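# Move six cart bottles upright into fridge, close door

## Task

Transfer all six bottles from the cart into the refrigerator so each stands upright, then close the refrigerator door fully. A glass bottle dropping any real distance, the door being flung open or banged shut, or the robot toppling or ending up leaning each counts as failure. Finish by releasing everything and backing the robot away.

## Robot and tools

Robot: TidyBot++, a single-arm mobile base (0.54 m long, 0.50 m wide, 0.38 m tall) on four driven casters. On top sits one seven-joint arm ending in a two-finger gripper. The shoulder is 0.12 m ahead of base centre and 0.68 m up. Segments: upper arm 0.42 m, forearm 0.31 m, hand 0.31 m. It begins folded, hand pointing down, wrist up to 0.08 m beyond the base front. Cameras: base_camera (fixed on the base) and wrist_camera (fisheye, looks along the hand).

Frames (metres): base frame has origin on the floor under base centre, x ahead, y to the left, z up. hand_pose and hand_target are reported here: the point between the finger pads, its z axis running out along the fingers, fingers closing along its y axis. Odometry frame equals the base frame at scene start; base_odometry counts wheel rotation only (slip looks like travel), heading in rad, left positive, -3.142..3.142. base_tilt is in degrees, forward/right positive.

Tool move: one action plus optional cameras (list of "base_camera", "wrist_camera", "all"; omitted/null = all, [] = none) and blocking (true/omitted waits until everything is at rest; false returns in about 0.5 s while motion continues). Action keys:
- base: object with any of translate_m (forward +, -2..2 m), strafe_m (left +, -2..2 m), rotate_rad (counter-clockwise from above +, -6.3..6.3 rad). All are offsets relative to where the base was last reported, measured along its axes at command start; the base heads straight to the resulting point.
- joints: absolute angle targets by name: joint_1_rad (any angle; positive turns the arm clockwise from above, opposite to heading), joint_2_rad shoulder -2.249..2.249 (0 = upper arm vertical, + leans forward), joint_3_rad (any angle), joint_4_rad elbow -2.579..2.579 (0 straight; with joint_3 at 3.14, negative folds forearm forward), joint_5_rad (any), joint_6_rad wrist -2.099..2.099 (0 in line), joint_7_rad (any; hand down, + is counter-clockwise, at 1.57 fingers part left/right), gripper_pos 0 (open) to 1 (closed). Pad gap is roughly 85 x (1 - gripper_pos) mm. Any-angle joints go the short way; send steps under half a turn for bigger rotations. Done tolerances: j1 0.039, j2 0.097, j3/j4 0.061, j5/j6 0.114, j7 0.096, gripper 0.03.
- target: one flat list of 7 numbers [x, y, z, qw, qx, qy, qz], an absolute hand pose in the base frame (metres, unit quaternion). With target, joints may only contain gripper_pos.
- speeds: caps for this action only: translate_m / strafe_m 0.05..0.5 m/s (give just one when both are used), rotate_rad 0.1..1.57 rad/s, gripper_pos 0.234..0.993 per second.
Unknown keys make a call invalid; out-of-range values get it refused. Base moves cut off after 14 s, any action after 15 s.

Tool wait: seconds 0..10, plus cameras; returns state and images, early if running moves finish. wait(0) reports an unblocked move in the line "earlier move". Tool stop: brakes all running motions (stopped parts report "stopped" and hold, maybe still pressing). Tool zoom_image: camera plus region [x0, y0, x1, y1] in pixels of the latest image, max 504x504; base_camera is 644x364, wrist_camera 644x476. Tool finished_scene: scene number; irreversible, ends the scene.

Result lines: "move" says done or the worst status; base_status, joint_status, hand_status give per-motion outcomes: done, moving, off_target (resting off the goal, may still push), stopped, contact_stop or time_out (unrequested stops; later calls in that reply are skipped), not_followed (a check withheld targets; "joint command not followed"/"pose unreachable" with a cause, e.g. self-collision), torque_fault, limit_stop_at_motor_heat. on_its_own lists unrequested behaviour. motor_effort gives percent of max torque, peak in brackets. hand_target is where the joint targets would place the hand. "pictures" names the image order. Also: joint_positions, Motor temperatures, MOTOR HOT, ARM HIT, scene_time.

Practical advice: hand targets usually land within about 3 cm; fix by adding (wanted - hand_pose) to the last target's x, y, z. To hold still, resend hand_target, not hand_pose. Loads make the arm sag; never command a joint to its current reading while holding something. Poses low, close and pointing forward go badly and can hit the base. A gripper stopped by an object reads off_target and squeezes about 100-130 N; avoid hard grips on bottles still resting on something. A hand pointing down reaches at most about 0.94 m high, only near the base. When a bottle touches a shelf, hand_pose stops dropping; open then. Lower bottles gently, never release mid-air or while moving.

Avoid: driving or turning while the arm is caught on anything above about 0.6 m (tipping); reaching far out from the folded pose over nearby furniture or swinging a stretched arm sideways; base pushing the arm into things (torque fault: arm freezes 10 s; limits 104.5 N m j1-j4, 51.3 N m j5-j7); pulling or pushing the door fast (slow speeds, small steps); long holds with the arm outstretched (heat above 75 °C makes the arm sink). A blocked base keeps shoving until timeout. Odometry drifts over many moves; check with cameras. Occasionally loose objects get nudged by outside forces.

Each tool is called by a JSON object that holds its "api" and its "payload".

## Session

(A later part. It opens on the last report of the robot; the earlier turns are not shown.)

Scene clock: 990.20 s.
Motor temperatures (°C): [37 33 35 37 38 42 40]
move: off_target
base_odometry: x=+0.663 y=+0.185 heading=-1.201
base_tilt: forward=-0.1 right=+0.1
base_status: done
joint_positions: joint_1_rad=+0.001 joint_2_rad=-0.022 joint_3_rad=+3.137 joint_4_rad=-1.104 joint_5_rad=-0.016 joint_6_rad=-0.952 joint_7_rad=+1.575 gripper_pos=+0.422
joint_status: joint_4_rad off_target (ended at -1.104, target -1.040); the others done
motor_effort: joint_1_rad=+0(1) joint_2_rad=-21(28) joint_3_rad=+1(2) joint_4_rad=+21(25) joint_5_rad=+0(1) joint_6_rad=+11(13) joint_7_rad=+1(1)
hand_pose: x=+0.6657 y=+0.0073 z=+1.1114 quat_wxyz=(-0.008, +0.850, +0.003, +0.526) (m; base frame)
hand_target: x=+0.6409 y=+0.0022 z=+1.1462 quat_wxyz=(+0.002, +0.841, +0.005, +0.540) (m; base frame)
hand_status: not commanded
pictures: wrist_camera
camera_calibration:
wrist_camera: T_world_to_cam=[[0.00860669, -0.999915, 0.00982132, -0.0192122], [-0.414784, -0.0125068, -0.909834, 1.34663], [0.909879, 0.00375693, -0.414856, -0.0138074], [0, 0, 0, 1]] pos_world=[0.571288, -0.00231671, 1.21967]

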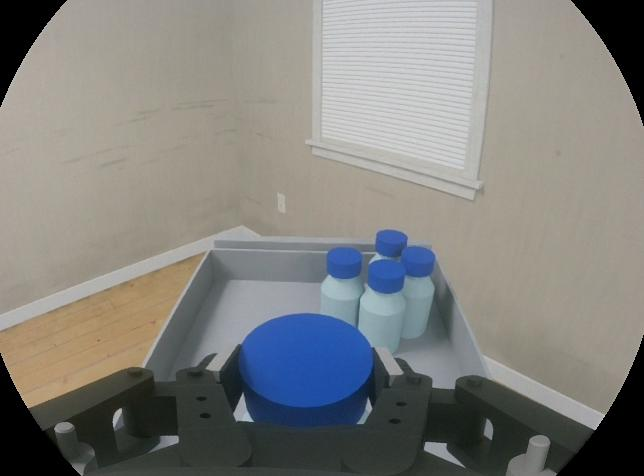

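{"api": "move", "payload": {"base": {"translate_m": -0.048, "strafe_m": -0.0205, "rotate_rad": 2.373}, "speeds": {"translate_m": 0.25, "rotate_rad": 0.8}, "cameras": []}}

{"api": "move", "payload": {"base": {"translate_m": 0.75}, "speeds": {"translate_m": 0.3}, "cameras": ["wrist_camera", "base_camera"]}}

Scene clock: 1004.77 s.
Motor temperatures (°C): [37 33 35 37 38 42 40]
move: done
base_odometry: x=+0.627 y=+0.222 heading=+1.172
base_tilt: forward=-0.1 right=+0.1
base_status: done
joint_positions: joint_1_rad=-0.002 joint_2_rad=-0.035 joint_3_rad=+3.137 joint_4_rad=-1.102 joint_5_rad=-0.015 joint_6_rad=-0.956 joint_7_rad=+1.575 gripper_pos=+0.422
joint_status: not commanded
motor_effort: joint_1_rad=-1(4) joint_2_rad=-21(26) joint_3_rad=+1(4) joint_4_rad=+22(22) joint_5_rad=-1(3) joint_6_rad=+11(13) joint_7_rad=+1(2)
hand_pose: x=+0.6596 y=+0.0089 z=+1.1182 quat_wxyz=(-0.008, +0.848, +0.004, +0.531) (m; base frame)
hand_target: x=+0.6409 y=+0.0022 z=+1.1462 quat_wxyz=(+0.002, +0.841, +0.005, +0.540) (m; base frame)
hand_status: not commanded
pictures: none
No camera images: "cameras" was empty.

Scene clock: 1008.20 s.
Motor temperatures (°C): [37 33 35 37 38 42 40]
move: done
base_odometry: x=+0.918 y=+0.914 heading=+1.172
base_tilt: forward=-0.1 right=+0.1
base_status: done
joint_positions: joint_1_rad=-0.002 joint_2_rad=-0.034 joint_3_rad=+3.137 joint_4_rad=-1.101 joint_5_rad=-0.015 joint_6_rad=-0.956 joint_7_rad=+1.575 gripper_pos=+0.422
joint_status: not commanded
motor_effort: joint_1_rad=+0(1) joint_2_rad=-21(26) joint_3_rad=+1(2) joint_4_rad=+21(22) joint_5_rad=-1(2) joint_6_rad=+12(13) joint_7_rad=+1(1)
hand_pose: x=+0.6599 y=+0.0089 z=+1.1177 quat_wxyz=(-0.008, +0.848, +0.004, +0.530) (m; base frame)
hand_target: x=+0.6409 y=+0.0022 z=+1.1462 quat_wxyz=(+0.002, +0.841, +0.005, +0.540) (m; base frame)
hand_status: not commanded
pictures: base_camera, wrist_camera
camera_calibration:
wrist_camera: T_world_to_cam=[[0.0114597, -0.999883, 0.0101647, -0.0199187], [-0.406265, -0.0139443, -0.913649, 1.34868], [0.913683, 0.0063406, -0.406378, -0.0179578], [0, 0, 0, 1]] pos_world=[0.56456, -0.000996036, 1.22513]

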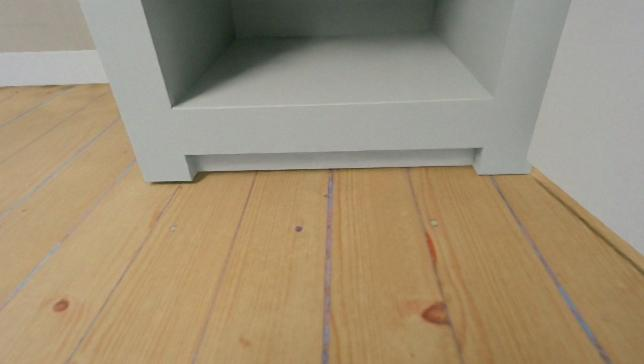

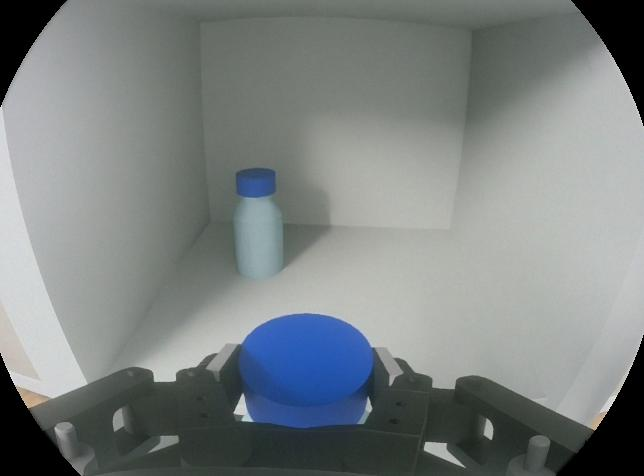

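{"api": "move", "payload": {"base": {"translate_m": 0.335, "strafe_m": -0.015}, "speeds": {"translate_m": 0.15}, "cameras": ["wrist_camera", "base_camera"]}}

Scene clock: 1020.63 s.
Motor temperatures (°C): [37 33 35 37 38 42 40]
move: done
base_odometry: x=+1.062 y=+1.217 heading=+1.173
base_tilt: forward=-0.1 right=+0.1
base_status: done
joint_positions: joint_1_rad=-0.002 joint_2_rad=-0.034 joint_3_rad=+3.137 joint_4_rad=-1.101 joint_5_rad=-0.015 joint_6_rad=-0.957 joint_7_rad=+1.575 gripper_pos=+0.422
joint_status: not commanded
motor_effort: joint_1_rad=+0(1) joint_2_rad=-22(25) joint_3_rad=+1(2) joint_4_rad=+22(22) joint_5_rad=-1(1) joint_6_rad=+11(14) joint_7_rad=+0(1)
hand_pose: x=+0.6598 y=+0.0089 z=+1.1177 quat_wxyz=(-0.008, +0.848, +0.004, +0.530) (m; base frame)
hand_target: x=+0.6409 y=+0.0022 z=+1.1462 quat_wxyz=(+0.002, +0.841, +0.005, +0.540) (m; base frame)
hand_status: not commanded
pictures: base_camera, wrist_camera
camera_calibration:
wrist_camera: T_world_to_cam=[[0.0114688, -0.999883, 0.0101677, -0.0199258], [-0.406495, -0.0139524, -0.913546, 1.34866], [0.913581, 0.00634416, -0.406608, -0.0175158], [0, 0, 0, 1]] pos_world=[0.564455, -0.000995285, 1.22515]

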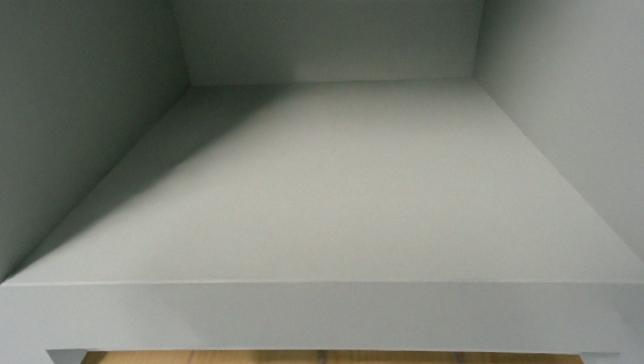

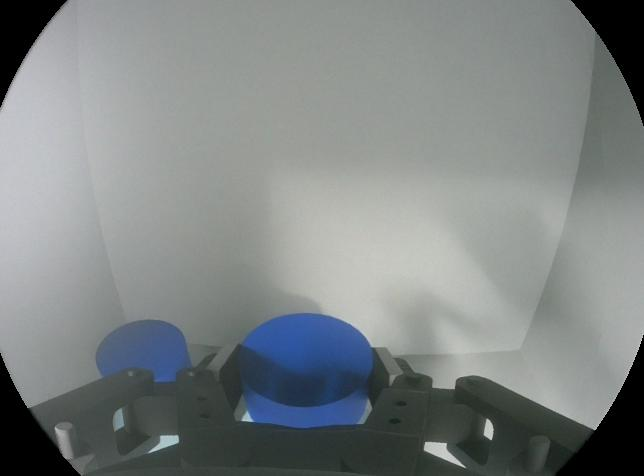

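{"api": "move", "payload": {"base": {"strafe_m": -0.013}, "joints": {"joint_4_rad": -1.09, "joint_6_rad": -0.945}, "cameras": []}}

{"api": "move", "payload": {"joints": {"joint_4_rad": -1.115, "joint_6_rad": -0.91}, "cameras": ["wrist_camera"]}}

Scene clock: 1037.50 s.
Motor temperatures (°C): [37 33 35 37 38 42 40]
move: done
base_odometry: x=+1.074 y=+1.212 heading=+1.173
base_tilt: forward=-0.2 right=+0.1
base_status: done
joint_positions: joint_1_rad=+0.000 joint_2_rad=-0.034 joint_3_rad=+3.138 joint_4_rad=-1.110 joint_5_rad=-0.015 joint_6_rad=-0.957 joint_7_rad=+1.575 gripper_pos=+0.422
joint_status: all done
motor_effort: joint_1_rad=+0(3) joint_2_rad=-21(23) joint_3_rad=+1(3) joint_4_rad=+21(22) joint_5_rad=+0(1) joint_6_rad=+12(13) joint_7_rad=+1(1)
hand_pose: x=+0.6599 y=+0.0071 z=+1.1129 quat_wxyz=(-0.007, +0.850, +0.003, +0.526) (m; base frame)
hand_target: x=+0.6517 y=+0.0022 z=+1.1386 quat_wxyz=(+0.002, +0.836, +0.005, +0.549) (m; base frame)
hand_status: not commanded
pictures: none
No camera images: "cameras" was empty.

Scene clock: 1038.13 s.
Motor temperatures (°C): [37 33 35 37 38 42 40]
move: done
base_odometry: x=+1.074 y=+1.212 heading=+1.173
base_tilt: forward=-0.2 right=+0.1
base_status: not commanded
joint_positions: joint_1_rad=+0.000 joint_2_rad=-0.034 joint_3_rad=+3.138 joint_4_rad=-1.126 joint_5_rad=-0.015 joint_6_rad=-0.957 joint_7_rad=+1.575 gripper_pos=+0.422
joint_status: all done
motor_effort: joint_1_rad=+0(1) joint_2_rad=-21(22) joint_3_rad=+1(1) joint_4_rad=+21(22) joint_5_rad=+0(1) joint_6_rad=+12(13) joint_7_rad=+1(1)
hand_pose: x=+0.6600 y=+0.0071 z=+1.1042 quat_wxyz=(-0.007, +0.854, +0.003, +0.520) (m; base frame)
hand_target: x=+0.6569 y=+0.0023 z=+1.1346 quat_wxyz=(+0.002, +0.833, +0.005, +0.553) (m; base frame)
hand_status: not commanded
pictures: wrist_camera
camera_calibration:
wrist_camera: T_world_to_cam=[[0.00844994, -0.999913, 0.0100837, -0.0194771], [-0.428617, -0.0127325, -0.903396, 1.33977], [0.903447, 0.0033116, -0.428688, 0.00787478], [0, 0, 0, 1]] pos_world=[0.5673, -0.00244281, 1.21392]

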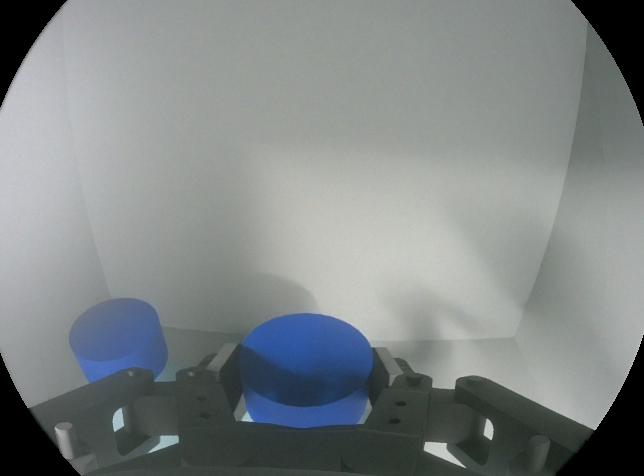

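{"api": "move", "payload": {"joints": {"joint_4_rad": -1.13, "joint_6_rad": -0.86}, "cameras": []}}

{"api": "move", "payload": {"joints": {"joint_4_rad": -1.15, "joint_6_rad": -0.84}, "cameras": []}}

Scene clock: 1042.83 s.
Motor temperatures (°C): [37 33 35 37 38 42 40]
move: done
base_odometry: x=+1.074 y=+1.212 heading=+1.173
base_tilt: forward=-0.2 right=+0.1
base_status: not commanded
joint_positions: joint_1_rad=+0.000 joint_2_rad=-0.034 joint_3_rad=+3.138 joint_4_rad=-1.138 joint_5_rad=-0.015 joint_6_rad=-0.932 joint_7_rad=+1.575 gripper_pos=+0.422
joint_status: all done
motor_effort: joint_1_rad=-1(1) joint_2_rad=-21(22) joint_3_rad=+1(1) joint_4_rad=+22(22) joint_5_rad=-1(1) joint_6_rad=+11(12) joint_7_rad=+0(1)
hand_pose: x=+0.6636 y=+0.0071 z=+1.1040 quat_wxyz=(-0.007, +0.851, +0.002, +0.525) (m; base frame)
hand_target: x=+0.6632 y=+0.0023 z=+1.1406 quat_wxyz=(+0.002, +0.823, +0.004, +0.567) (m; base frame)
hand_status: not commanded
pictures: none
No camera images: "cameras" was empty.

Scene clock: 1043.47 s.
Motor temperatures (°C): [37 33 35 37 38 42 40]
move: done
base_odometry: x=+1.074 y=+1.212 heading=+1.173
base_tilt: forward=-0.1 right=+0.1
base_status: not commanded
joint_positions: joint_1_rad=+0.000 joint_2_rad=-0.034 joint_3_rad=+3.138 joint_4_rad=-1.158 joint_5_rad=-0.015 joint_6_rad=-0.926 joint_7_rad=+1.575 gripper_pos=+0.422
joint_status: all done
motor_effort: joint_1_rad=-1(1) joint_2_rad=-21(22) joint_3_rad=+1(2) joint_4_rad=+22(23) joint_5_rad=+0(1) joint_6_rad=+12(13) joint_7_rad=+1(1)
hand_pose: x=+0.6643 y=+0.0071 z=+1.0946 quat_wxyz=(-0.007, +0.855, +0.002, +0.519) (m; base frame)
hand_target: x=+0.6662 y=+0.0023 z=+1.1350 quat_wxyz=(+0.002, +0.823, +0.004, +0.567) (m; base frame)
hand_status: not commanded
pictures: none
No camera images: "cameras" was empty.

{"api": "move", "payload": {"joints": {"joint_4_rad": -1.165, "joint_6_rad": -0.79}, "cameras": []}}

{"api": "move", "payload": {"joints": {"joint_4_rad": -1.18, "joint_6_rad": -0.77}, "cameras": ["wrist_camera"]}}

Scene clock: 1047.40 s.
Motor temperatures (°C): [37 33 35 37 38 42 40]
move: done
base_odometry: x=+1.074 y=+1.212 heading=+1.173
base_tilt: forward=-0.1 right=+0.1
base_status: not commanded
joint_positions: joint_1_rad=+0.000 joint_2_rad=-0.034 joint_3_rad=+3.138 joint_4_rad=-1.173 joint_5_rad=-0.015 joint_6_rad=-0.882 joint_7_rad=+1.575 gripper_pos=+0.422
joint_status: all done
motor_effort: joint_1_rad=+0(1) joint_2_rad=-21(23) joint_3_rad=+1(1) joint_4_rad=+22(22) joint_5_rad=+0(1) joint_6_rad=+12(13) joint_7_rad=+1(1)
hand_pose: x=+0.6704 y=+0.0069 z=+1.0984 quat_wxyz=(-0.007, +0.847, +0.002, +0.531) (m; base frame)
hand_target: x=+0.6720 y=+0.0023 z=+1.1411 quat_wxyz=(+0.002, +0.813, +0.004, +0.582) (m; base frame)
hand_status: not commanded
pictures: none
No camera images: "cameras" was empty.

Scene clock: 1047.97 s.
Motor temperatures (°C): [37 33 35 37 38 42 40]
move: done
base_odometry: x=+1.074 y=+1.212 heading=+1.173
base_tilt: forward=-0.1 right=+0.0
base_status: not commanded
joint_positions: joint_1_rad=+0.000 joint_2_rad=-0.034 joint_3_rad=+3.138 joint_4_rad=-1.187 joint_5_rad=-0.015 joint_6_rad=-0.867 joint_7_rad=+1.575 gripper_pos=+0.422
joint_status: all done
motor_effort: joint_1_rad=+0(1) joint_2_rad=-21(22) joint_3_rad=+1(1) joint_4_rad=+22(23) joint_5_rad=+0(1) joint_6_rad=+12(13) joint_7_rad=+1(1)
hand_pose: x=+0.6723 y=+0.0069 z=+1.0946 quat_wxyz=(-0.007, +0.847, +0.002, +0.532) (m; base frame)
hand_target: x=+0.6746 y=+0.0023 z=+1.1383 quat_wxyz=(+0.002, +0.812, +0.004, +0.584) (m; base frame)
hand_status: not commanded
pictures: wrist_camera
camera_calibration:
wrist_camera: T_world_to_cam=[[0.00693539, -0.99993, 0.00960878, -0.0181685], [-0.403053, -0.0115892, -0.915103, 1.332], [0.91515, 0.00247375, -0.403105, -0.0432214], [0, 0, 0, 1]] pos_world=[0.576546, -0.0026236, 1.20167]

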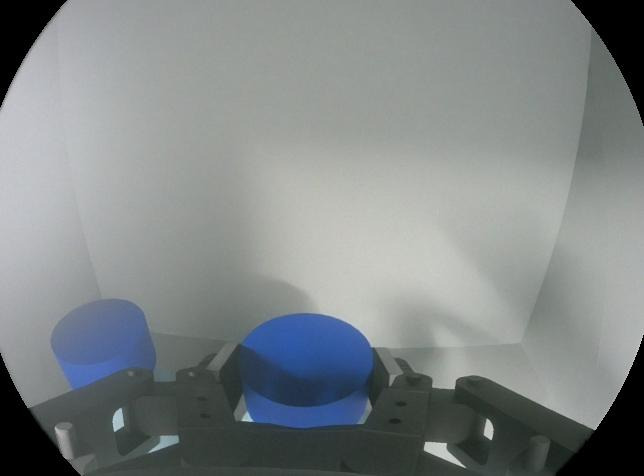

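{"api": "move", "payload": {"joints": {"joint_4_rad": -1.195, "joint_6_rad": -0.76}, "cameras": []}}

{"api": "move", "payload": {"joints": {"joint_4_rad": -1.21, "joint_6_rad": -0.745}, "cameras": []}}

{"api": "move", "payload": {"joints": {"joint_4_rad": -1.225, "joint_6_rad": -0.73}, "cameras": []}}

Scene clock: 1052.47 s.
Motor temperatures (°C): [37 33 35 37 38 42 40]
move: done
base_odometry: x=+1.074 y=+1.212 heading=+1.173
base_tilt: forward=-0.1 right=+0.1
base_status: not commanded
joint_positions: joint_1_rad=+0.000 joint_2_rad=-0.034 joint_3_rad=+3.138 joint_4_rad=-1.202 joint_5_rad=-0.015 joint_6_rad=-0.860 joint_7_rad=+1.575 gripper_pos=+0.422
joint_status: all done
motor_effort: joint_1_rad=+0(1) joint_2_rad=-22(22) joint_3_rad=+1(2) joint_4_rad=+22(23) joint_5_rad=+0(1) joint_6_rad=+12(13) joint_7_rad=+1(1)
hand_pose: x=+0.6732 y=+0.0069 z=+1.0880 quat_wxyz=(-0.007, +0.849, +0.002, +0.528) (m; base frame)
hand_target: x=+0.6761 y=+0.0023 z=+1.1326 quat_wxyz=(+0.002, +0.813, +0.004, +0.582) (m; base frame)
hand_status: not commanded
pictures: none
No camera images: "cameras" was empty.

Scene clock: 1053.03 s.
Motor temperatures (°C): [37 33 35 37 38 42 40]
move: done
base_odometry: x=+1.074 y=+1.212 heading=+1.173
base_tilt: forward=-0.2 right=+0.0
base_status: not commanded
joint_positions: joint_1_rad=+0.000 joint_2_rad=-0.034 joint_3_rad=+3.138 joint_4_rad=-1.216 joint_5_rad=-0.015 joint_6_rad=-0.845 joint_7_rad=+1.575 gripper_pos=+0.422
joint_status: all done
motor_effort: joint_1_rad=+0(1) joint_2_rad=-22(22) joint_3_rad=+1(2) joint_4_rad=+22(23) joint_5_rad=+0(1) joint_6_rad=+11(12) joint_7_rad=+1(1)
hand_pose: x=+0.6750 y=+0.0068 z=+1.0844 quat_wxyz=(-0.007, +0.849, +0.002, +0.529) (m; base frame)
hand_target: x=+0.6780 y=+0.0023 z=+1.1283 quat_wxyz=(+0.002, +0.813, +0.004, +0.582) (m; base frame)
hand_status: not commanded
pictures: none
No camera images: "cameras" was empty.

Scene clock: 1053.60 s.
Motor temperatures (°C): [37 33 35 37 38 42 40]
move: done
base_odometry: x=+1.074 y=+1.212 heading=+1.173
base_tilt: forward=-0.1 right=+0.1
base_status: not commanded
joint_positions: joint_1_rad=+0.000 joint_2_rad=-0.034 joint_3_rad=+3.138 joint_4_rad=-1.225 joint_5_rad=-0.015 joint_6_rad=-0.826 joint_7_rad=+1.575 gripper_pos=+0.422
joint_status: all done
motor_effort: joint_1_rad=+0(1) joint_2_rad=-21(22) joint_3_rad=+2(2) joint_4_rad=+22(23) joint_5_rad=+0(1) joint_6_rad=+12(12) joint_7_rad=+1(1)
hand_pose: x=+0.6773 y=+0.0068 z=+1.0842 quat_wxyz=(-0.007, +0.846, +0.002, +0.533) (m; base frame)
hand_target: x=+0.6799 y=+0.0023 z=+1.1239 quat_wxyz=(+0.002, +0.813, +0.004, +0.582) (m; base frame)
hand_status: not commanded
pictures: none
No camera images: "cameras" was empty.

{"api": "move", "payload": {"joints": {"joint_4_rad": -1.24, "joint_6_rad": -0.725}, "cameras": []}}

{"api": "move", "payload": {"joints": {"joint_4_rad": -1.255, "joint_6_rad": -0.715}, "cameras": ["wrist_camera"]}}

Scene clock: 1058.43 s.
Motor temperatures (°C): [37 33 35 37 38 42 40]
move: done
base_odometry: x=+1.074 y=+1.212 heading=+1.173
base_tilt: forward=-0.2 right=+0.1
base_status: not commanded
joint_positions: joint_1_rad=+0.000 joint_2_rad=-0.034 joint_3_rad=+3.138 joint_4_rad=-1.232 joint_5_rad=-0.015 joint_6_rad=-0.815 joint_7_rad=+1.575 gripper_pos=+0.422
joint_status: all done
motor_effort: joint_1_rad=-1(1) joint_2_rad=-19(21) joint_3_rad=+1(2) joint_4_rad=+20(21) joint_5_rad=+0(1) joint_6_rad=+10(12) joint_7_rad=+0(1)
hand_pose: x=+0.6786 y=+0.0068 z=+1.0841 quat_wxyz=(-0.007, +0.845, +0.002, +0.535) (m; base frame)
hand_target: x=+0.6807 y=+0.0023 z=+1.1166 quat_wxyz=(+0.002, +0.816, +0.004, +0.578) (m; base frame)
hand_status: not commanded
pictures: none
No camera images: "cameras" was empty.

Scene clock: 1058.97 s.
Motor temperatures (°C): [37 33 35 37 38 42 40]
move: done
base_odometry: x=+1.074 y=+1.212 heading=+1.173
base_tilt: forward=-0.2 right=+0.1
base_status: not commanded
joint_positions: joint_1_rad=+0.000 joint_2_rad=-0.036 joint_3_rad=+3.138 joint_4_rad=-1.241 joint_5_rad=-0.015 joint_6_rad=-0.800 joint_7_rad=+1.575 gripper_pos=+0.422
joint_status: all done
motor_effort: joint_1_rad=+0(1) joint_2_rad=-18(19) joint_3_rad=+1(2) joint_4_rad=+19(20) joint_5_rad=+0(2) joint_6_rad=+10(11) joint_7_rad=+1(1)
hand_pose: x=+0.6799 y=+0.0067 z=+1.0838 quat_wxyz=(-0.007, +0.843, +0.002, +0.538) (m; base frame)
hand_target: x=+0.6819 y=+0.0023 z=+1.1108 quat_wxyz=(+0.002, +0.818, +0.004, +0.576) (m; base frame)
hand_status: not commanded
pictures: wrist_camera
camera_calibration:
wrist_camera: T_world_to_cam=[[0.00583851, -0.99994, 0.00926724, -0.0171911], [-0.38901, -0.0108086, -0.92117, 1.3222], [0.921215, 0.00177321, -0.38905, -0.0738697], [0, 0, 0, 1]] pos_world=[0.582499, -0.00276802, 1.18939]

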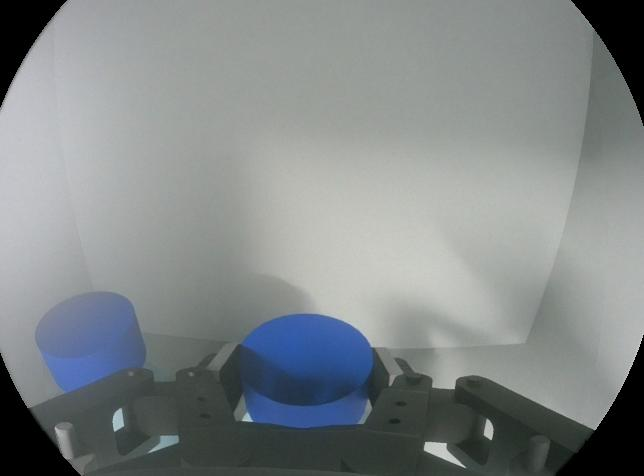

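{"api": "move", "payload": {"joints": {"gripper_pos": 0.12}, "speeds": {"gripper_pos": 0.234}, "cameras": ["wrist_camera"]}}

{"api": "move", "payload": {"base": {"translate_m": -0.15}, "speeds": {"translate_m": 0.15}, "cameras": ["wrist_camera"]}}

Scene clock: 1067.33 s.
Motor temperatures (°C): [37 33 35 37 38 42 40]
move: done
base_odometry: x=+1.074 y=+1.212 heading=+1.173
base_tilt: forward=-0.1 right=+0.1
base_status: not commanded
joint_positions: joint_1_rad=+0.000 joint_2_rad=-0.036 joint_3_rad=+3.138 joint_4_rad=-1.241 joint_5_rad=-0.015 joint_6_rad=-0.788 joint_7_rad=+1.575 gripper_pos=+0.120
joint_status: all done
motor_effort: joint_1_rad=-1(2) joint_2_rad=-18(19) joint_3_rad=+1(2) joint_4_rad=+18(19) joint_5_rad=+0(2) joint_6_rad=+8(10) joint_7_rad=+1(2)
hand_pose: x=+0.6814 y=+0.0067 z=+1.0869 quat_wxyz=(-0.007, +0.840, +0.001, +0.543) (m; base frame)
hand_target: x=+0.6819 y=+0.0023 z=+1.1108 quat_wxyz=(+0.002, +0.818, +0.004, +0.576) (m; base frame)
hand_status: not commanded
pictures: wrist_camera
camera_calibration:
wrist_camera: T_world_to_cam=[[0.00557149, -0.999942, 0.00923062, -0.0170396], [-0.378687, -0.0106531, -0.925464, 1.32323], [0.925508, 0.00166069, -0.378724, -0.0881657], [0, 0, 0, 1]] pos_world=[0.582782, -0.00279572, 1.19136]

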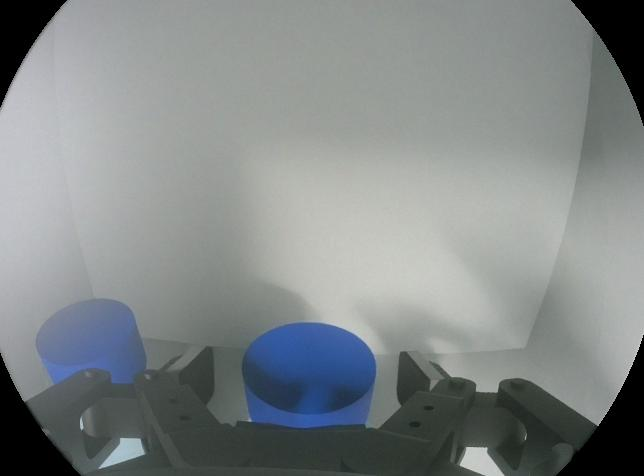

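Scene clock: 1068.97 s.
Motor temperatures (°C): [37 33 35 37 38 42 40]
move: done
base_odometry: x=+1.016 y=+1.073 heading=+1.173
base_tilt: forward=-0.2 right=+0.1
base_status: done
joint_positions: joint_1_rad=+0.000 joint_2_rad=-0.047 joint_3_rad=+3.138 joint_4_rad=-1.241 joint_5_rad=-0.015 joint_6_rad=-0.788 joint_7_rad=+1.575 gripper_pos=+0.120
joint_status: not commanded
motor_effort: joint_1_rad=+0(1) joint_2_rad=-17(22) joint_3_rad=+1(2) joint_4_rad=+18(19) joint_5_rad=+0(1) joint_6_rad=+8(9) joint_7_rad=+0(1)
hand_pose: x=+0.6770 y=+0.0067 z=+1.0933 quat_wxyz=(-0.007, +0.837, +0.002, +0.548) (m; base frame)
hand_target: x=+0.6819 y=+0.0023 z=+1.1108 quat_wxyz=(+0.002, +0.818, +0.004, +0.576) (m; base frame)
hand_status: not commanded
pictures: wrist_camera
camera_calibration:
wrist_camera: T_world_to_cam=[[0.0054506, -0.999942, 0.00929349, -0.0170615], [-0.367702, -0.0106467, -0.929883, 1.32488], [0.929928, 0.00165118, -0.367739, -0.0966442], [0, 0, 0, 1]] pos_world=[0.577127, -0.00279529, 1.1966]

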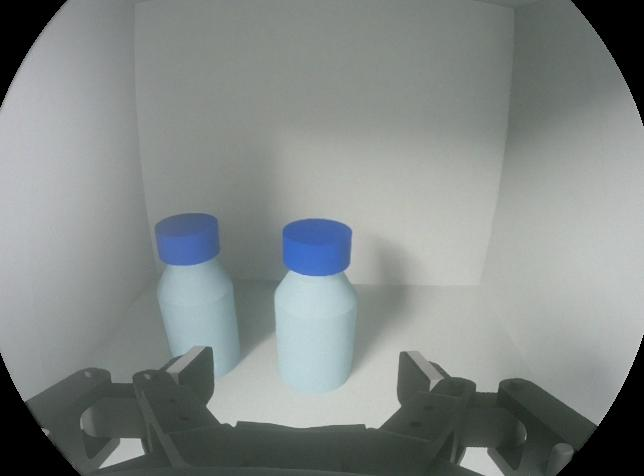

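{"api": "move", "payload": {"base": {"translate_m": -0.75}, "speeds": {"translate_m": 0.4}, "cameras": ["wrist_camera"]}}

Scene clock: 1095.63 s.
Motor temperatures (°C): [37 33 35 37 38 43 40]
move: done
base_odometry: x=+0.725 y=+0.382 heading=+1.173
base_tilt: forward=-0.2 right=+0.0
base_status: done
joint_positions: joint_1_rad=+0.000 joint_2_rad=-0.052 joint_3_rad=+3.138 joint_4_rad=-1.241 joint_5_rad=-0.015 joint_6_rad=-0.787 joint_7_rad=+1.575 gripper_pos=+0.120
joint_status: not commanded
motor_effort: joint_1_rad=+0(1) joint_2_rad=-17(21) joint_3_rad=+1(2) joint_4_rad=+18(19) joint_5_rad=+0(1) joint_6_rad=+8(9) joint_7_rad=+1(1)
hand_pose: x=+0.6750 y=+0.0067 z=+1.0962 quat_wxyz=(-0.007, +0.835, +0.002, +0.550) (m; base frame)
hand_target: x=+0.6819 y=+0.0023 z=+1.1108 quat_wxyz=(+0.002, +0.818, +0.004, +0.576) (m; base frame)
hand_status: not commanded
pictures: wrist_camera
camera_calibration:
wrist_camera: T_world_to_cam=[[0.00539292, -0.999942, 0.00931963, -0.0170679], [-0.362706, -0.0106411, -0.931843, 1.32559], [0.931888, 0.00164508, -0.362742, -0.100612], [0, 0, 0, 1]] pos_world=[0.574652, -0.0027956, 1.19891]

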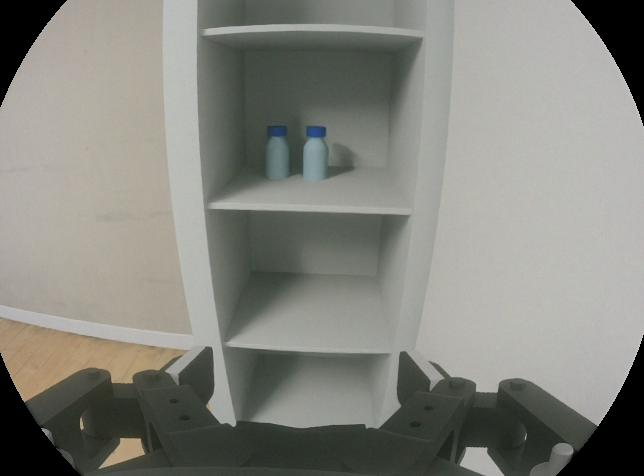

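{"api": "move", "payload": {"base": {"translate_m": -0.2}, "joints": {"joint_1_rad": 0.0, "joint_2_rad": 0.12, "joint_3_rad": 3.138, "joint_4_rad": -1.545, "joint_5_rad": 0.0, "joint_6_rad": -0.30, "gripper_pos": 0.0}, "speeds": {"translate_m": 0.4}, "cameras": []}}

{"api": "move", "payload": {"base": {"rotate_rad": -2.39}, "speeds": {"rotate_rad": 0.8}, "cameras": ["wrist_camera", "base_camera"]}}

Scene clock: 1128.60 s.
Motor temperatures (°C): [37 33 35 36 38 43 40]
move: done
base_odometry: x=+0.648 y=+0.197 heading=+1.173
base_tilt: forward=-0.2 right=+0.1
base_status: done
joint_positions: joint_1_rad=+0.000 joint_2_rad=+0.092 joint_3_rad=+3.138 joint_4_rad=-1.532 joint_5_rad=-0.015 joint_6_rad=-0.378 joint_7_rad=+1.575 gripper_pos=+0.000
joint_status: all done
motor_effort: joint_1_rad=+0(1) joint_2_rad=-22(24) joint_3_rad=+1(2) joint_4_rad=+19(21) joint_5_rad=+1(1) joint_6_rad=+7(10) joint_7_rad=+0(1)
hand_pose: x=+0.7543 y=+0.0051 z=+0.9544 quat_wxyz=(-0.006, +0.842, -0.002, +0.540) (m; base frame)
hand_target: x=+0.7697 y=+0.0035 z=+0.9504 quat_wxyz=(+0.001, +0.832, +0.005, +0.555) (m; base frame)
hand_status: not commanded
pictures: none
No camera images: "cameras" was empty.

Scene clock: 1132.37 s.
Motor temperatures (°C): [37 33 35 36 38 43 40]
move: done
base_odometry: x=+0.648 y=+0.197 heading=-1.217
base_tilt: forward=-0.2 right=+0.1
base_status: done
joint_positions: joint_1_rad=+0.003 joint_2_rad=+0.092 joint_3_rad=+3.138 joint_4_rad=-1.532 joint_5_rad=-0.015 joint_6_rad=-0.375 joint_7_rad=+1.575 gripper_pos=+0.000
joint_status: not commanded
motor_effort: joint_1_rad=+0(3) joint_2_rad=-22(23) joint_3_rad=+1(4) joint_4_rad=+19(19) joint_5_rad=+0(1) joint_6_rad=+8(9) joint_7_rad=+0(1)
hand_pose: x=+0.7547 y=+0.0035 z=+0.9552 quat_wxyz=(-0.006, +0.841, -0.003, +0.541) (m; base frame)
hand_target: x=+0.7697 y=+0.0035 z=+0.9504 quat_wxyz=(+0.001, +0.832, +0.005, +0.555) (m; base frame)
hand_status: not commanded
pictures: base_camera, wrist_camera
camera_calibration:
wrist_camera: T_world_to_cam=[[-0.00318847, -0.999965, 0.0077703, -0.0114046], [-0.383046, -0.00595638, -0.92371, 1.23071], [0.923724, -0.00592161, -0.383014, -0.200452], [0, 0, 0, 1]] pos_world=[0.656545, -0.00526059, 1.06013]

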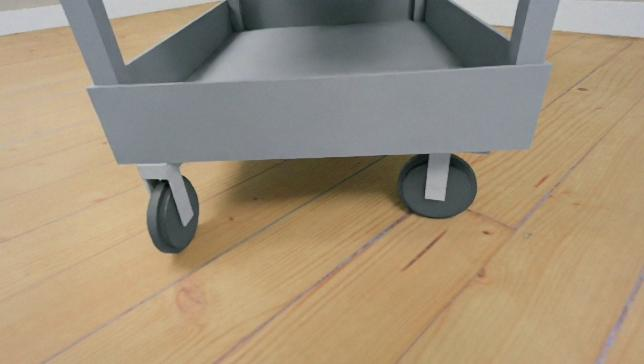

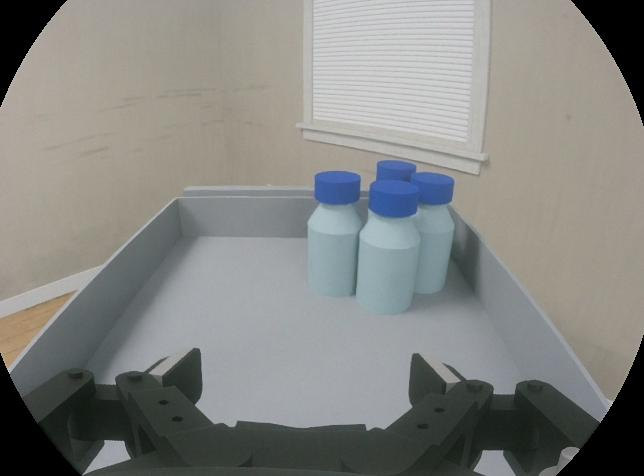

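{"api": "zoom_image", "payload": {"camera": "wrist_camera", "region": [280, 140, 480, 340]}}

Scaled by 2.520.

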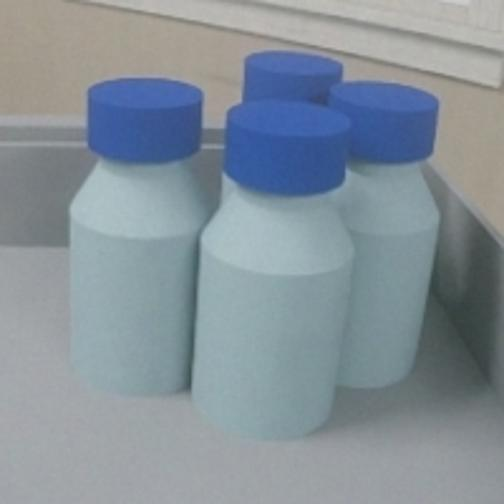

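{"api": "move", "payload": {"base": {"translate_m": 0.165, "strafe_m": -0.1236, "rotate_rad": 0.04}, "speeds": {"translate_m": 0.2}, "cameras": ["wrist_camera"]}}

{"api": "zoom_image", "payload": {"camera": "wrist_camera", "region": [200, 140, 440, 380]}}

Scene clock: 1206.33 s.
Motor temperatures (°C): [37 33 34 36 38 43 40]
move: done
base_odometry: x=+0.589 y=-0.001 heading=-1.177
base_tilt: forward=-0.2 right=+0.1
base_status: done
joint_positions: joint_1_rad=-0.005 joint_2_rad=+0.095 joint_3_rad=+3.133 joint_4_rad=-1.532 joint_5_rad=-0.015 joint_6_rad=-0.374 joint_7_rad=+1.575 gripper_pos=+0.000
joint_status: not commanded
motor_effort: joint_1_rad=-1(4) joint_2_rad=-22(25) joint_3_rad=+1(5) joint_4_rad=+19(19) joint_5_rad=+0(1) joint_6_rad=+8(9) joint_7_rad=+0(2)
hand_pose: x=+0.7557 y=+0.0112 z=+0.9535 quat_wxyz=(-0.009, +0.842, +0.002, +0.540) (m; base frame)
hand_target: x=+0.7697 y=+0.0035 z=+0.9504 quat_wxyz=(+0.001, +0.832, +0.005, +0.555) (m; base frame)
hand_status: not commanded
pictures: wrist_camera
camera_calibration:
wrist_camera: T_world_to_cam=[[0.00904108, -0.999932, 0.00734285, -0.0125562], [-0.384779, -0.0102566, -0.922952, 1.23016], [0.922964, 0.0055191, -0.384846, -0.19971], [0, 0, 0, 1]] pos_world=[0.65778, 0.00116421, 1.05862]

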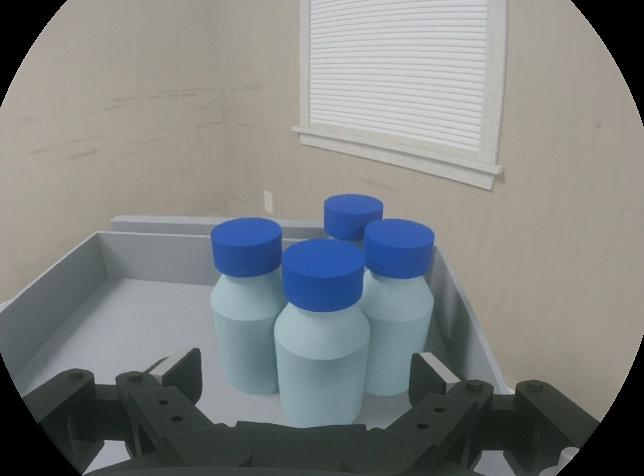

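Scaled by 2.100.

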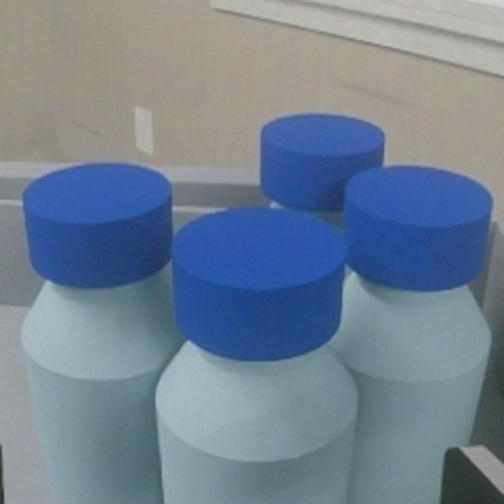

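{"api": "move", "payload": {"base": {"translate_m": 0.045, "strafe_m": -0.009}, "speeds": {"translate_m": 0.1}, "joints": {"joint_2_rad": 0.135, "gripper_pos": 0.12}, "cameras": ["wrist_camera"]}}

{"api": "zoom_image", "payload": {"camera": "wrist_camera", "region": [180, 180, 460, 440]}}

Scene clock: 1221.10 s.
Motor temperatures (°C): [37 33 34 36 38 43 40]
move: done
base_odometry: x=+0.598 y=-0.046 heading=-1.178
base_tilt: forward=-0.2 right=+0.1
base_status: done
joint_positions: joint_1_rad=-0.005 joint_2_rad=+0.108 joint_3_rad=+3.133 joint_4_rad=-1.532 joint_5_rad=-0.015 joint_6_rad=-0.373 joint_7_rad=+1.575 gripper_pos=+0.120
joint_status: all done
motor_effort: joint_1_rad=+0(1) joint_2_rad=-23(25) joint_3_rad=+0(2) joint_4_rad=+19(19) joint_5_rad=+0(1) joint_6_rad=+8(9) joint_7_rad=+1(1)
hand_pose: x=+0.7592 y=+0.0112 z=+0.9455 quat_wxyz=(-0.009, +0.845, +0.002, +0.535) (m; base frame)
hand_target: x=+0.7737 y=+0.0035 z=+0.9406 quat_wxyz=(+0.001, +0.836, +0.005, +0.549) (m; base frame)
hand_status: not commanded
pictures: wrist_camera
camera_calibration:
wrist_camera: T_world_to_cam=[[0.00911752, -0.999932, 0.00728501, -0.0125183], [-0.396009, -0.0103003, -0.918189, 1.22811], [0.918201, 0.00548668, -0.396076, -0.191876], [0, 0, 0, 1]] pos_world=[0.662638, 0.00118526, 1.05173]

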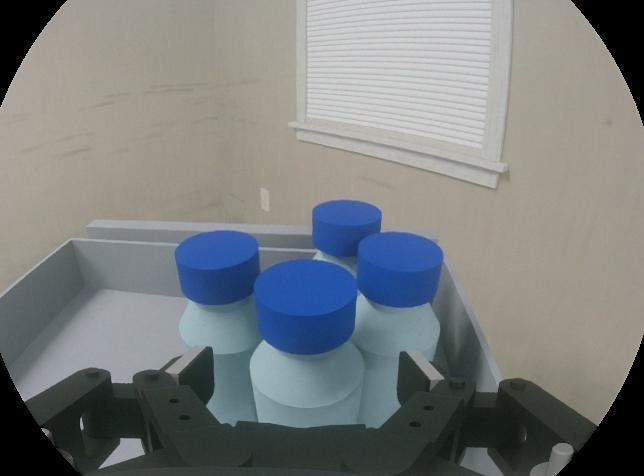

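Scaled by 1.800.

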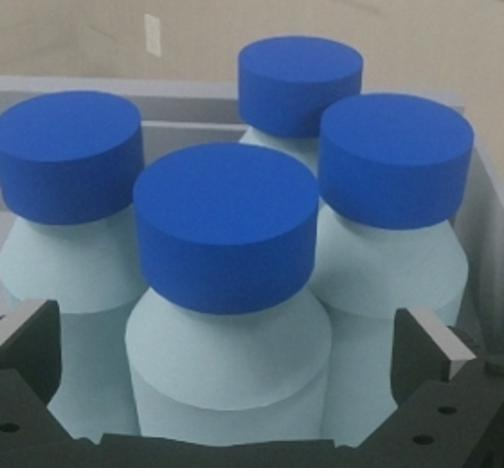

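{"api": "move", "payload": {"base": {"translate_m": 0.053}, "speeds": {"translate_m": 0.08}, "cameras": ["wrist_camera"]}}

Scene clock: 1227.90 s.
Motor temperatures (°C): [37 33 34 36 38 43 40]
move: done
base_odometry: x=+0.618 y=-0.095 heading=-1.178
base_tilt: forward=-0.2 right=+0.1
base_status: done
joint_positions: joint_1_rad=-0.005 joint_2_rad=+0.113 joint_3_rad=+3.133 joint_4_rad=-1.532 joint_5_rad=-0.015 joint_6_rad=-0.372 joint_7_rad=+1.575 gripper_pos=+0.120
joint_status: not commanded
motor_effort: joint_1_rad=-1(1) joint_2_rad=-23(25) joint_3_rad=+1(2) joint_4_rad=+19(19) joint_5_rad=+0(1) joint_6_rad=+8(9) joint_7_rad=+0(1)
hand_pose: x=+0.7606 y=+0.0112 z=+0.9426 quat_wxyz=(-0.009, +0.846, +0.002, +0.533) (m; base frame)
hand_target: x=+0.7737 y=+0.0035 z=+0.9406 quat_wxyz=(+0.001, +0.836, +0.005, +0.549) (m; base frame)
hand_status: not commanded
pictures: wrist_camera
camera_calibration:
wrist_camera: T_world_to_cam=[[0.00913455, -0.999932, 0.00726259, -0.0124981], [-0.399653, -0.0103083, -0.916609, 1.22734], [0.916621, 0.0054703, -0.39972, -0.189573], [0, 0, 0, 1]] pos_world=[0.664392, 0.00119161, 1.04931]

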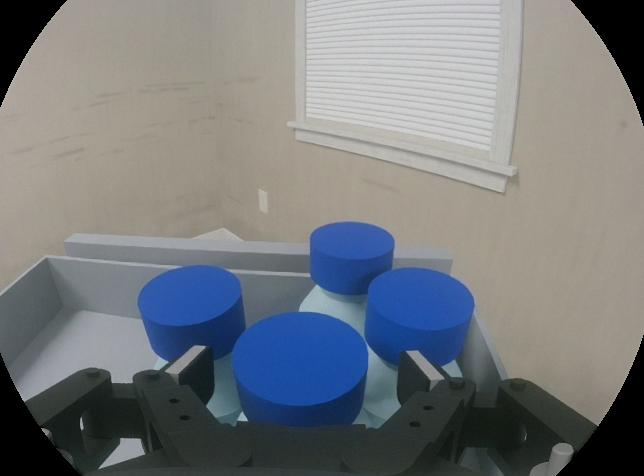

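{"api": "move", "payload": {"base": {"translate_m": 0.007}, "speeds": {"translate_m": 0.05}, "cameras": []}}

{"api": "move", "payload": {"joints": {"gripper_pos": 0.46}, "speeds": {"gripper_pos": 0.234}, "cameras": ["wrist_camera"]}}

Scene clock: 1239.13 s.
Motor temperatures (°C): [37 33 34 36 38 43 40]
move: done
base_odometry: x=+0.621 y=-0.102 heading=-1.178
base_tilt: forward=-0.2 right=+0.1
base_status: done
joint_positions: joint_1_rad=-0.005 joint_2_rad=+0.116 joint_3_rad=+3.133 joint_4_rad=-1.532 joint_5_rad=-0.015 joint_6_rad=-0.372 joint_7_rad=+1.575 gripper_pos=+0.120
joint_status: not commanded
motor_effort: joint_1_rad=-1(1) joint_2_rad=-23(27) joint_3_rad=+1(1) joint_4_rad=+19(19) joint_5_rad=+0(1) joint_6_rad=+8(9) joint_7_rad=+1(1)
hand_pose: x=+0.7615 y=+0.0112 z=+0.9407 quat_wxyz=(-0.009, +0.847, +0.002, +0.532) (m; base frame)
hand_target: x=+0.7737 y=+0.0035 z=+0.9406 quat_wxyz=(+0.001, +0.836, +0.005, +0.549) (m; base frame)
hand_status: not commanded
pictures: none
No camera images: "cameras" was empty.

Scene clock: 1240.90 s.
Motor temperatures (°C): [37 33 34 36 38 43 40]
move: off_target
base_odometry: x=+0.621 y=-0.102 heading=-1.178
base_tilt: forward=-0.2 right=+0.0
base_status: not commanded
joint_positions: joint_1_rad=-0.006 joint_2_rad=+0.116 joint_3_rad=+3.133 joint_4_rad=-1.532 joint_5_rad=-0.015 joint_6_rad=-0.369 joint_7_rad=+1.575 gripper_pos=+0.418
joint_status: gripper_pos off_target (ended at +0.418, target +0.460)
motor_effort: joint_1_rad=+1(2) joint_2_rad=-21(24) joint_3_rad=+3(4) joint_4_rad=+17(19) joint_5_rad=+1(1) joint_6_rad=+6(8) joint_7_rad=+1(1)
hand_pose: x=+0.7619 y=+0.0117 z=+0.9415 quat_wxyz=(-0.009, +0.846, +0.003, +0.533) (m; base frame)
hand_target: x=+0.7737 y=+0.0035 z=+0.9406 quat_wxyz=(+0.001, +0.836, +0.005, +0.549) (m; base frame)
hand_status: not commanded
pictures: wrist_camera
camera_calibration:
wrist_camera: T_world_to_cam=[[0.0099278, -0.999925, 0.00723861, -0.0125423], [-0.399452, -0.0106021, -0.916693, 1.22676], [0.9167, 0.00620927, -0.399527, -0.1915], [0, 0, 0, 1]] pos_world=[0.665706, 0.00165392, 1.04815]

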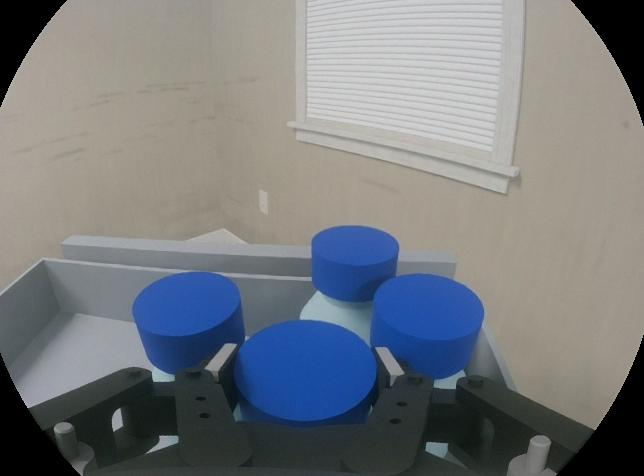

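{"api": "move", "payload": {"joints": {"joint_2_rad": 0.125, "joint_4_rad": -1.167, "joint_6_rad": -0.729}, "cameras": ["wrist_camera"]}}

Scene clock: 1257.27 s.
Motor temperatures (°C): [37 33 34 36 38 43 40]
move: off_target
base_odometry: x=+0.621 y=-0.102 heading=-1.178
base_tilt: forward=-0.1 right=+0.0
base_status: not commanded
joint_positions: joint_1_rad=-0.005 joint_2_rad=+0.131 joint_3_rad=+3.133 joint_4_rad=-1.229 joint_5_rad=-0.015 joint_6_rad=-0.657 joint_7_rad=+1.575 gripper_pos=+0.418
joint_status: joint_4_rad off_target (ended at -1.229, target -1.167); the others done
motor_effort: joint_1_rad=-1(2) joint_2_rad=-28(30) joint_3_rad=+1(3) joint_4_rad=+22(24) joint_5_rad=+0(2) joint_6_rad=+12(13) joint_7_rad=+1(2)
hand_pose: x=+0.7620 y=+0.0123 z=+1.0304 quat_wxyz=(-0.010, +0.846, +0.004, +0.533) (m; base frame)
hand_target: x=+0.7539 y=+0.0034 z=+1.0503 quat_wxyz=(+0.001, +0.847, +0.005, +0.531) (m; base frame)
hand_status: not commanded
pictures: wrist_camera
camera_calibration:
wrist_camera: T_world_to_cam=[[0.0135348, -0.999881, 0.00741211, -0.0155632], [-0.40018, -0.0122099, -0.916355, 1.30857], [0.916336, 0.00943652, -0.400298, -0.155071], [0, 0, 0, 1]] pos_world=[0.665973, 0.00187962, 1.13716]

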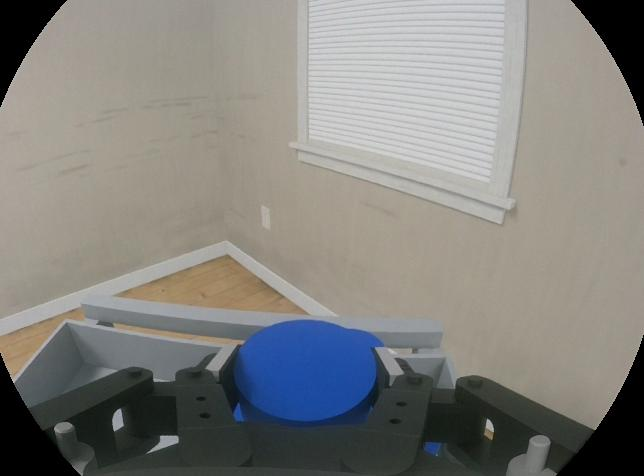

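{"api": "move", "payload": {"base": {"translate_m": -0.297, "strafe_m": 0.13}, "speeds": {"translate_m": 0.15}, "joints": {"joint_2_rad": -0.055, "joint_4_rad": -1.04, "joint_6_rad": -1.015}, "cameras": ["wrist_camera"]}}

Scene clock: 1265.07 s.
Motor temperatures (°C): [37 33 34 36 38 43 40]
move: done
base_odometry: x=+0.628 y=+0.222 heading=-1.178
base_tilt: forward=-0.2 right=+0.1
base_status: done
joint_positions: joint_1_rad=-0.005 joint_2_rad=-0.042 joint_3_rad=+3.133 joint_4_rad=-1.087 joint_5_rad=-0.015 joint_6_rad=-0.946 joint_7_rad=+1.575 gripper_pos=+0.418
joint_status: all done
motor_effort: joint_1_rad=+0(2) joint_2_rad=-19(33) joint_3_rad=+1(2) joint_4_rad=+20(23) joint_5_rad=-1(1) joint_6_rad=+11(12) joint_7_rad=+1(1)
hand_pose: x=+0.6570 y=+0.0124 z=+1.1329 quat_wxyz=(-0.010, +0.839, +0.007, +0.544) (m; base frame)
hand_target: x=+0.6408 y=+0.0033 z=+1.1462 quat_wxyz=(+0.002, +0.841, +0.005, +0.540) (m; base frame)
hand_status: not commanded
pictures: wrist_camera
camera_calibration:
wrist_camera: T_world_to_cam=[[0.0173999, -0.999793, 0.0104995, -0.0208287], [-0.376357, -0.016278, -0.926332, 1.35614], [0.926312, 0.0121666, -0.376562, -0.0512996], [0, 0, 0, 1]] pos_world=[0.558272, 0.0018749, 1.23713]

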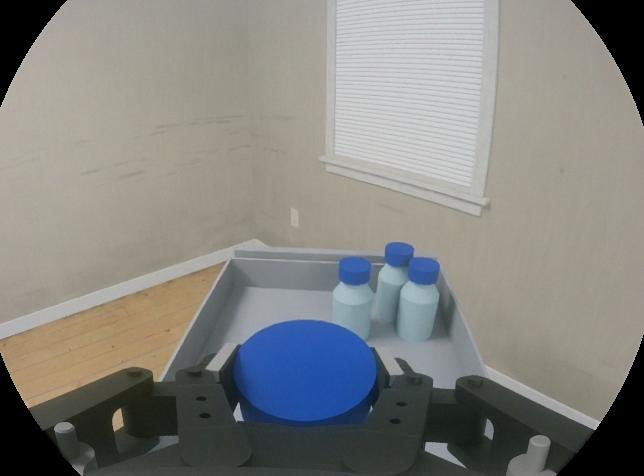

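{"api": "move", "payload": {"base": {"rotate_rad": 2.35}, "speeds": {"rotate_rad": 0.8}, "joints": {"joint_4_rad": -1.09, "joint_6_rad": -0.985}, "cameras": ["wrist_camera"]}}

Scene clock: 1275.10 s.
Motor temperatures (°C): [37 33 34 36 38 43 40]
move: done
base_odometry: x=+0.628 y=+0.222 heading=+1.172
base_tilt: forward=-0.2 right=+0.1
base_status: done
joint_positions: joint_1_rad=-0.003 joint_2_rad=-0.042 joint_3_rad=+3.134 joint_4_rad=-1.102 joint_5_rad=-0.015 joint_6_rad=-0.946 joint_7_rad=+1.575 gripper_pos=+0.418
joint_status: all done
motor_effort: joint_1_rad=-1(3) joint_2_rad=-20(22) joint_3_rad=+1(3) joint_4_rad=+20(21) joint_5_rad=+0(2) joint_6_rad=+12(12) joint_7_rad=+1(1)
hand_pose: x=+0.6574 y=+0.0115 z=+1.1249 quat_wxyz=(-0.009, +0.843, +0.006, +0.538) (m; base frame)
hand_target: x=+0.6465 y=+0.0033 z=+1.1272 quat_wxyz=(+0.002, +0.847, +0.005, +0.532) (m; base frame)
hand_status: not commanded
pictures: wrist_camera
camera_calibration:
wrist_camera: T_world_to_cam=[[0.0158116, -0.999819, 0.0105849, -0.0207369], [-0.389736, -0.0159117, -0.920789, 1.3514], [0.920791, 0.0104339, -0.389917, -0.0360581], [0, 0, 0, 1]] pos_world=[0.560217, 0.00114604, 1.23051]

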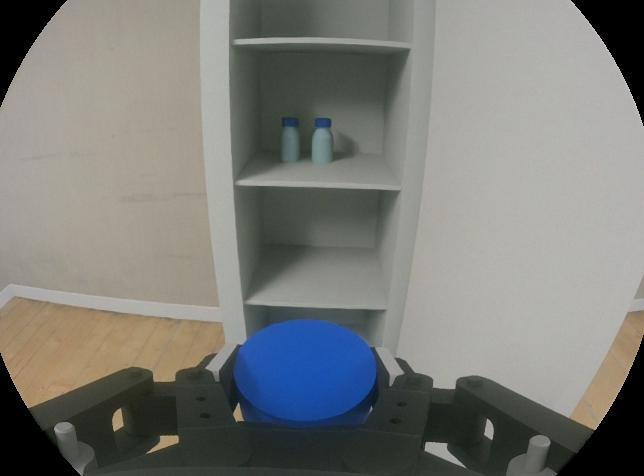

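{"api": "zoom_image", "payload": {"camera": "wrist_camera", "region": [220, 80, 420, 230]}}

Scaled by 2.520.

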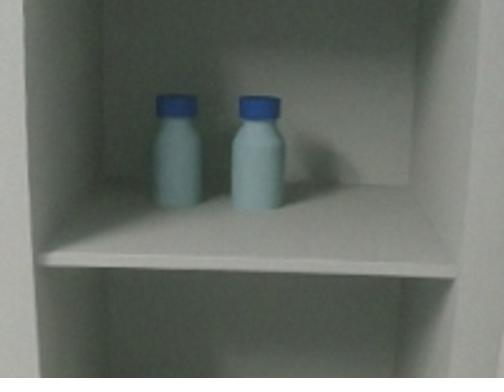

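{"api": "move", "payload": {"base": {"translate_m": 0.717, "strafe_m": 0.121, "rotate_rad": -0.22}, "speeds": {"translate_m": 0.3, "rotate_rad": 0.2}, "joints": {"joint_2_rad": 0.105, "joint_4_rad": -0.88, "joint_6_rad": -1.02}, "cameras": ["wrist_camera"]}}

{"api": "zoom_image", "payload": {"camera": "wrist_camera", "region": [160, 60, 480, 320]}}

Scene clock: 1365.53 s.
Motor temperatures (°C): [37 33 34 36 38 42 40]
move: done
base_odometry: x=+0.795 y=+0.930 heading=+0.951
base_tilt: forward=-0.2 right=+0.1
base_status: done
joint_positions: joint_1_rad=+0.001 joint_2_rad=+0.107 joint_3_rad=+3.134 joint_4_rad=-0.938 joint_5_rad=-0.015 joint_6_rad=-0.953 joint_7_rad=+1.575 gripper_pos=+0.418
joint_status: all done
motor_effort: joint_1_rad=-1(4) joint_2_rad=-25(28) joint_3_rad=+1(3) joint_4_rad=+20(22) joint_5_rad=+0(2) joint_6_rad=+12(12) joint_7_rad=+1(1)
hand_pose: x=+0.7189 y=+0.0083 z=+1.1293 quat_wxyz=(-0.008, +0.841, +0.004, +0.541) (m; base frame)
hand_target: x=+0.7074 y=+0.0033 z=+1.1431 quat_wxyz=(+0.001, +0.843, +0.005, +0.538) (m; base frame)
hand_status: not commanded
pictures: wrist_camera
camera_calibration:
wrist_camera: T_world_to_cam=[[0.0102483, -0.999902, 0.00955294, -0.0197079], [-0.381967, -0.0127435, -0.924088, 1.37752], [0.924119, 0.00582144, -0.38206, -0.102129], [0, 0, 0, 1]] pos_world=[0.620748, -0.00155696, 1.23412]

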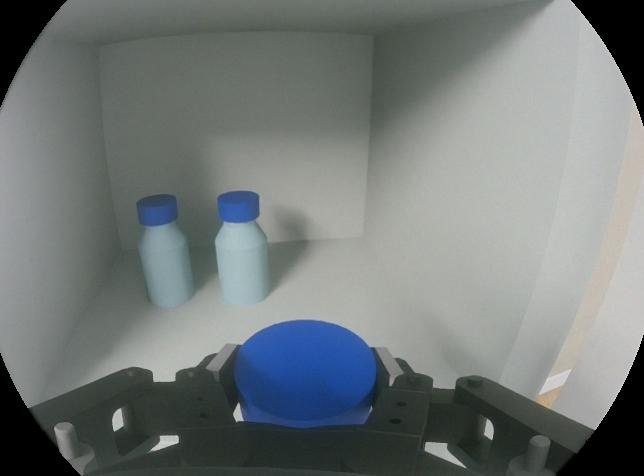

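Scaled by 1.575.

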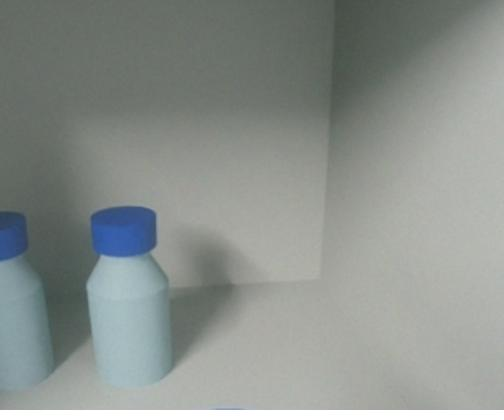

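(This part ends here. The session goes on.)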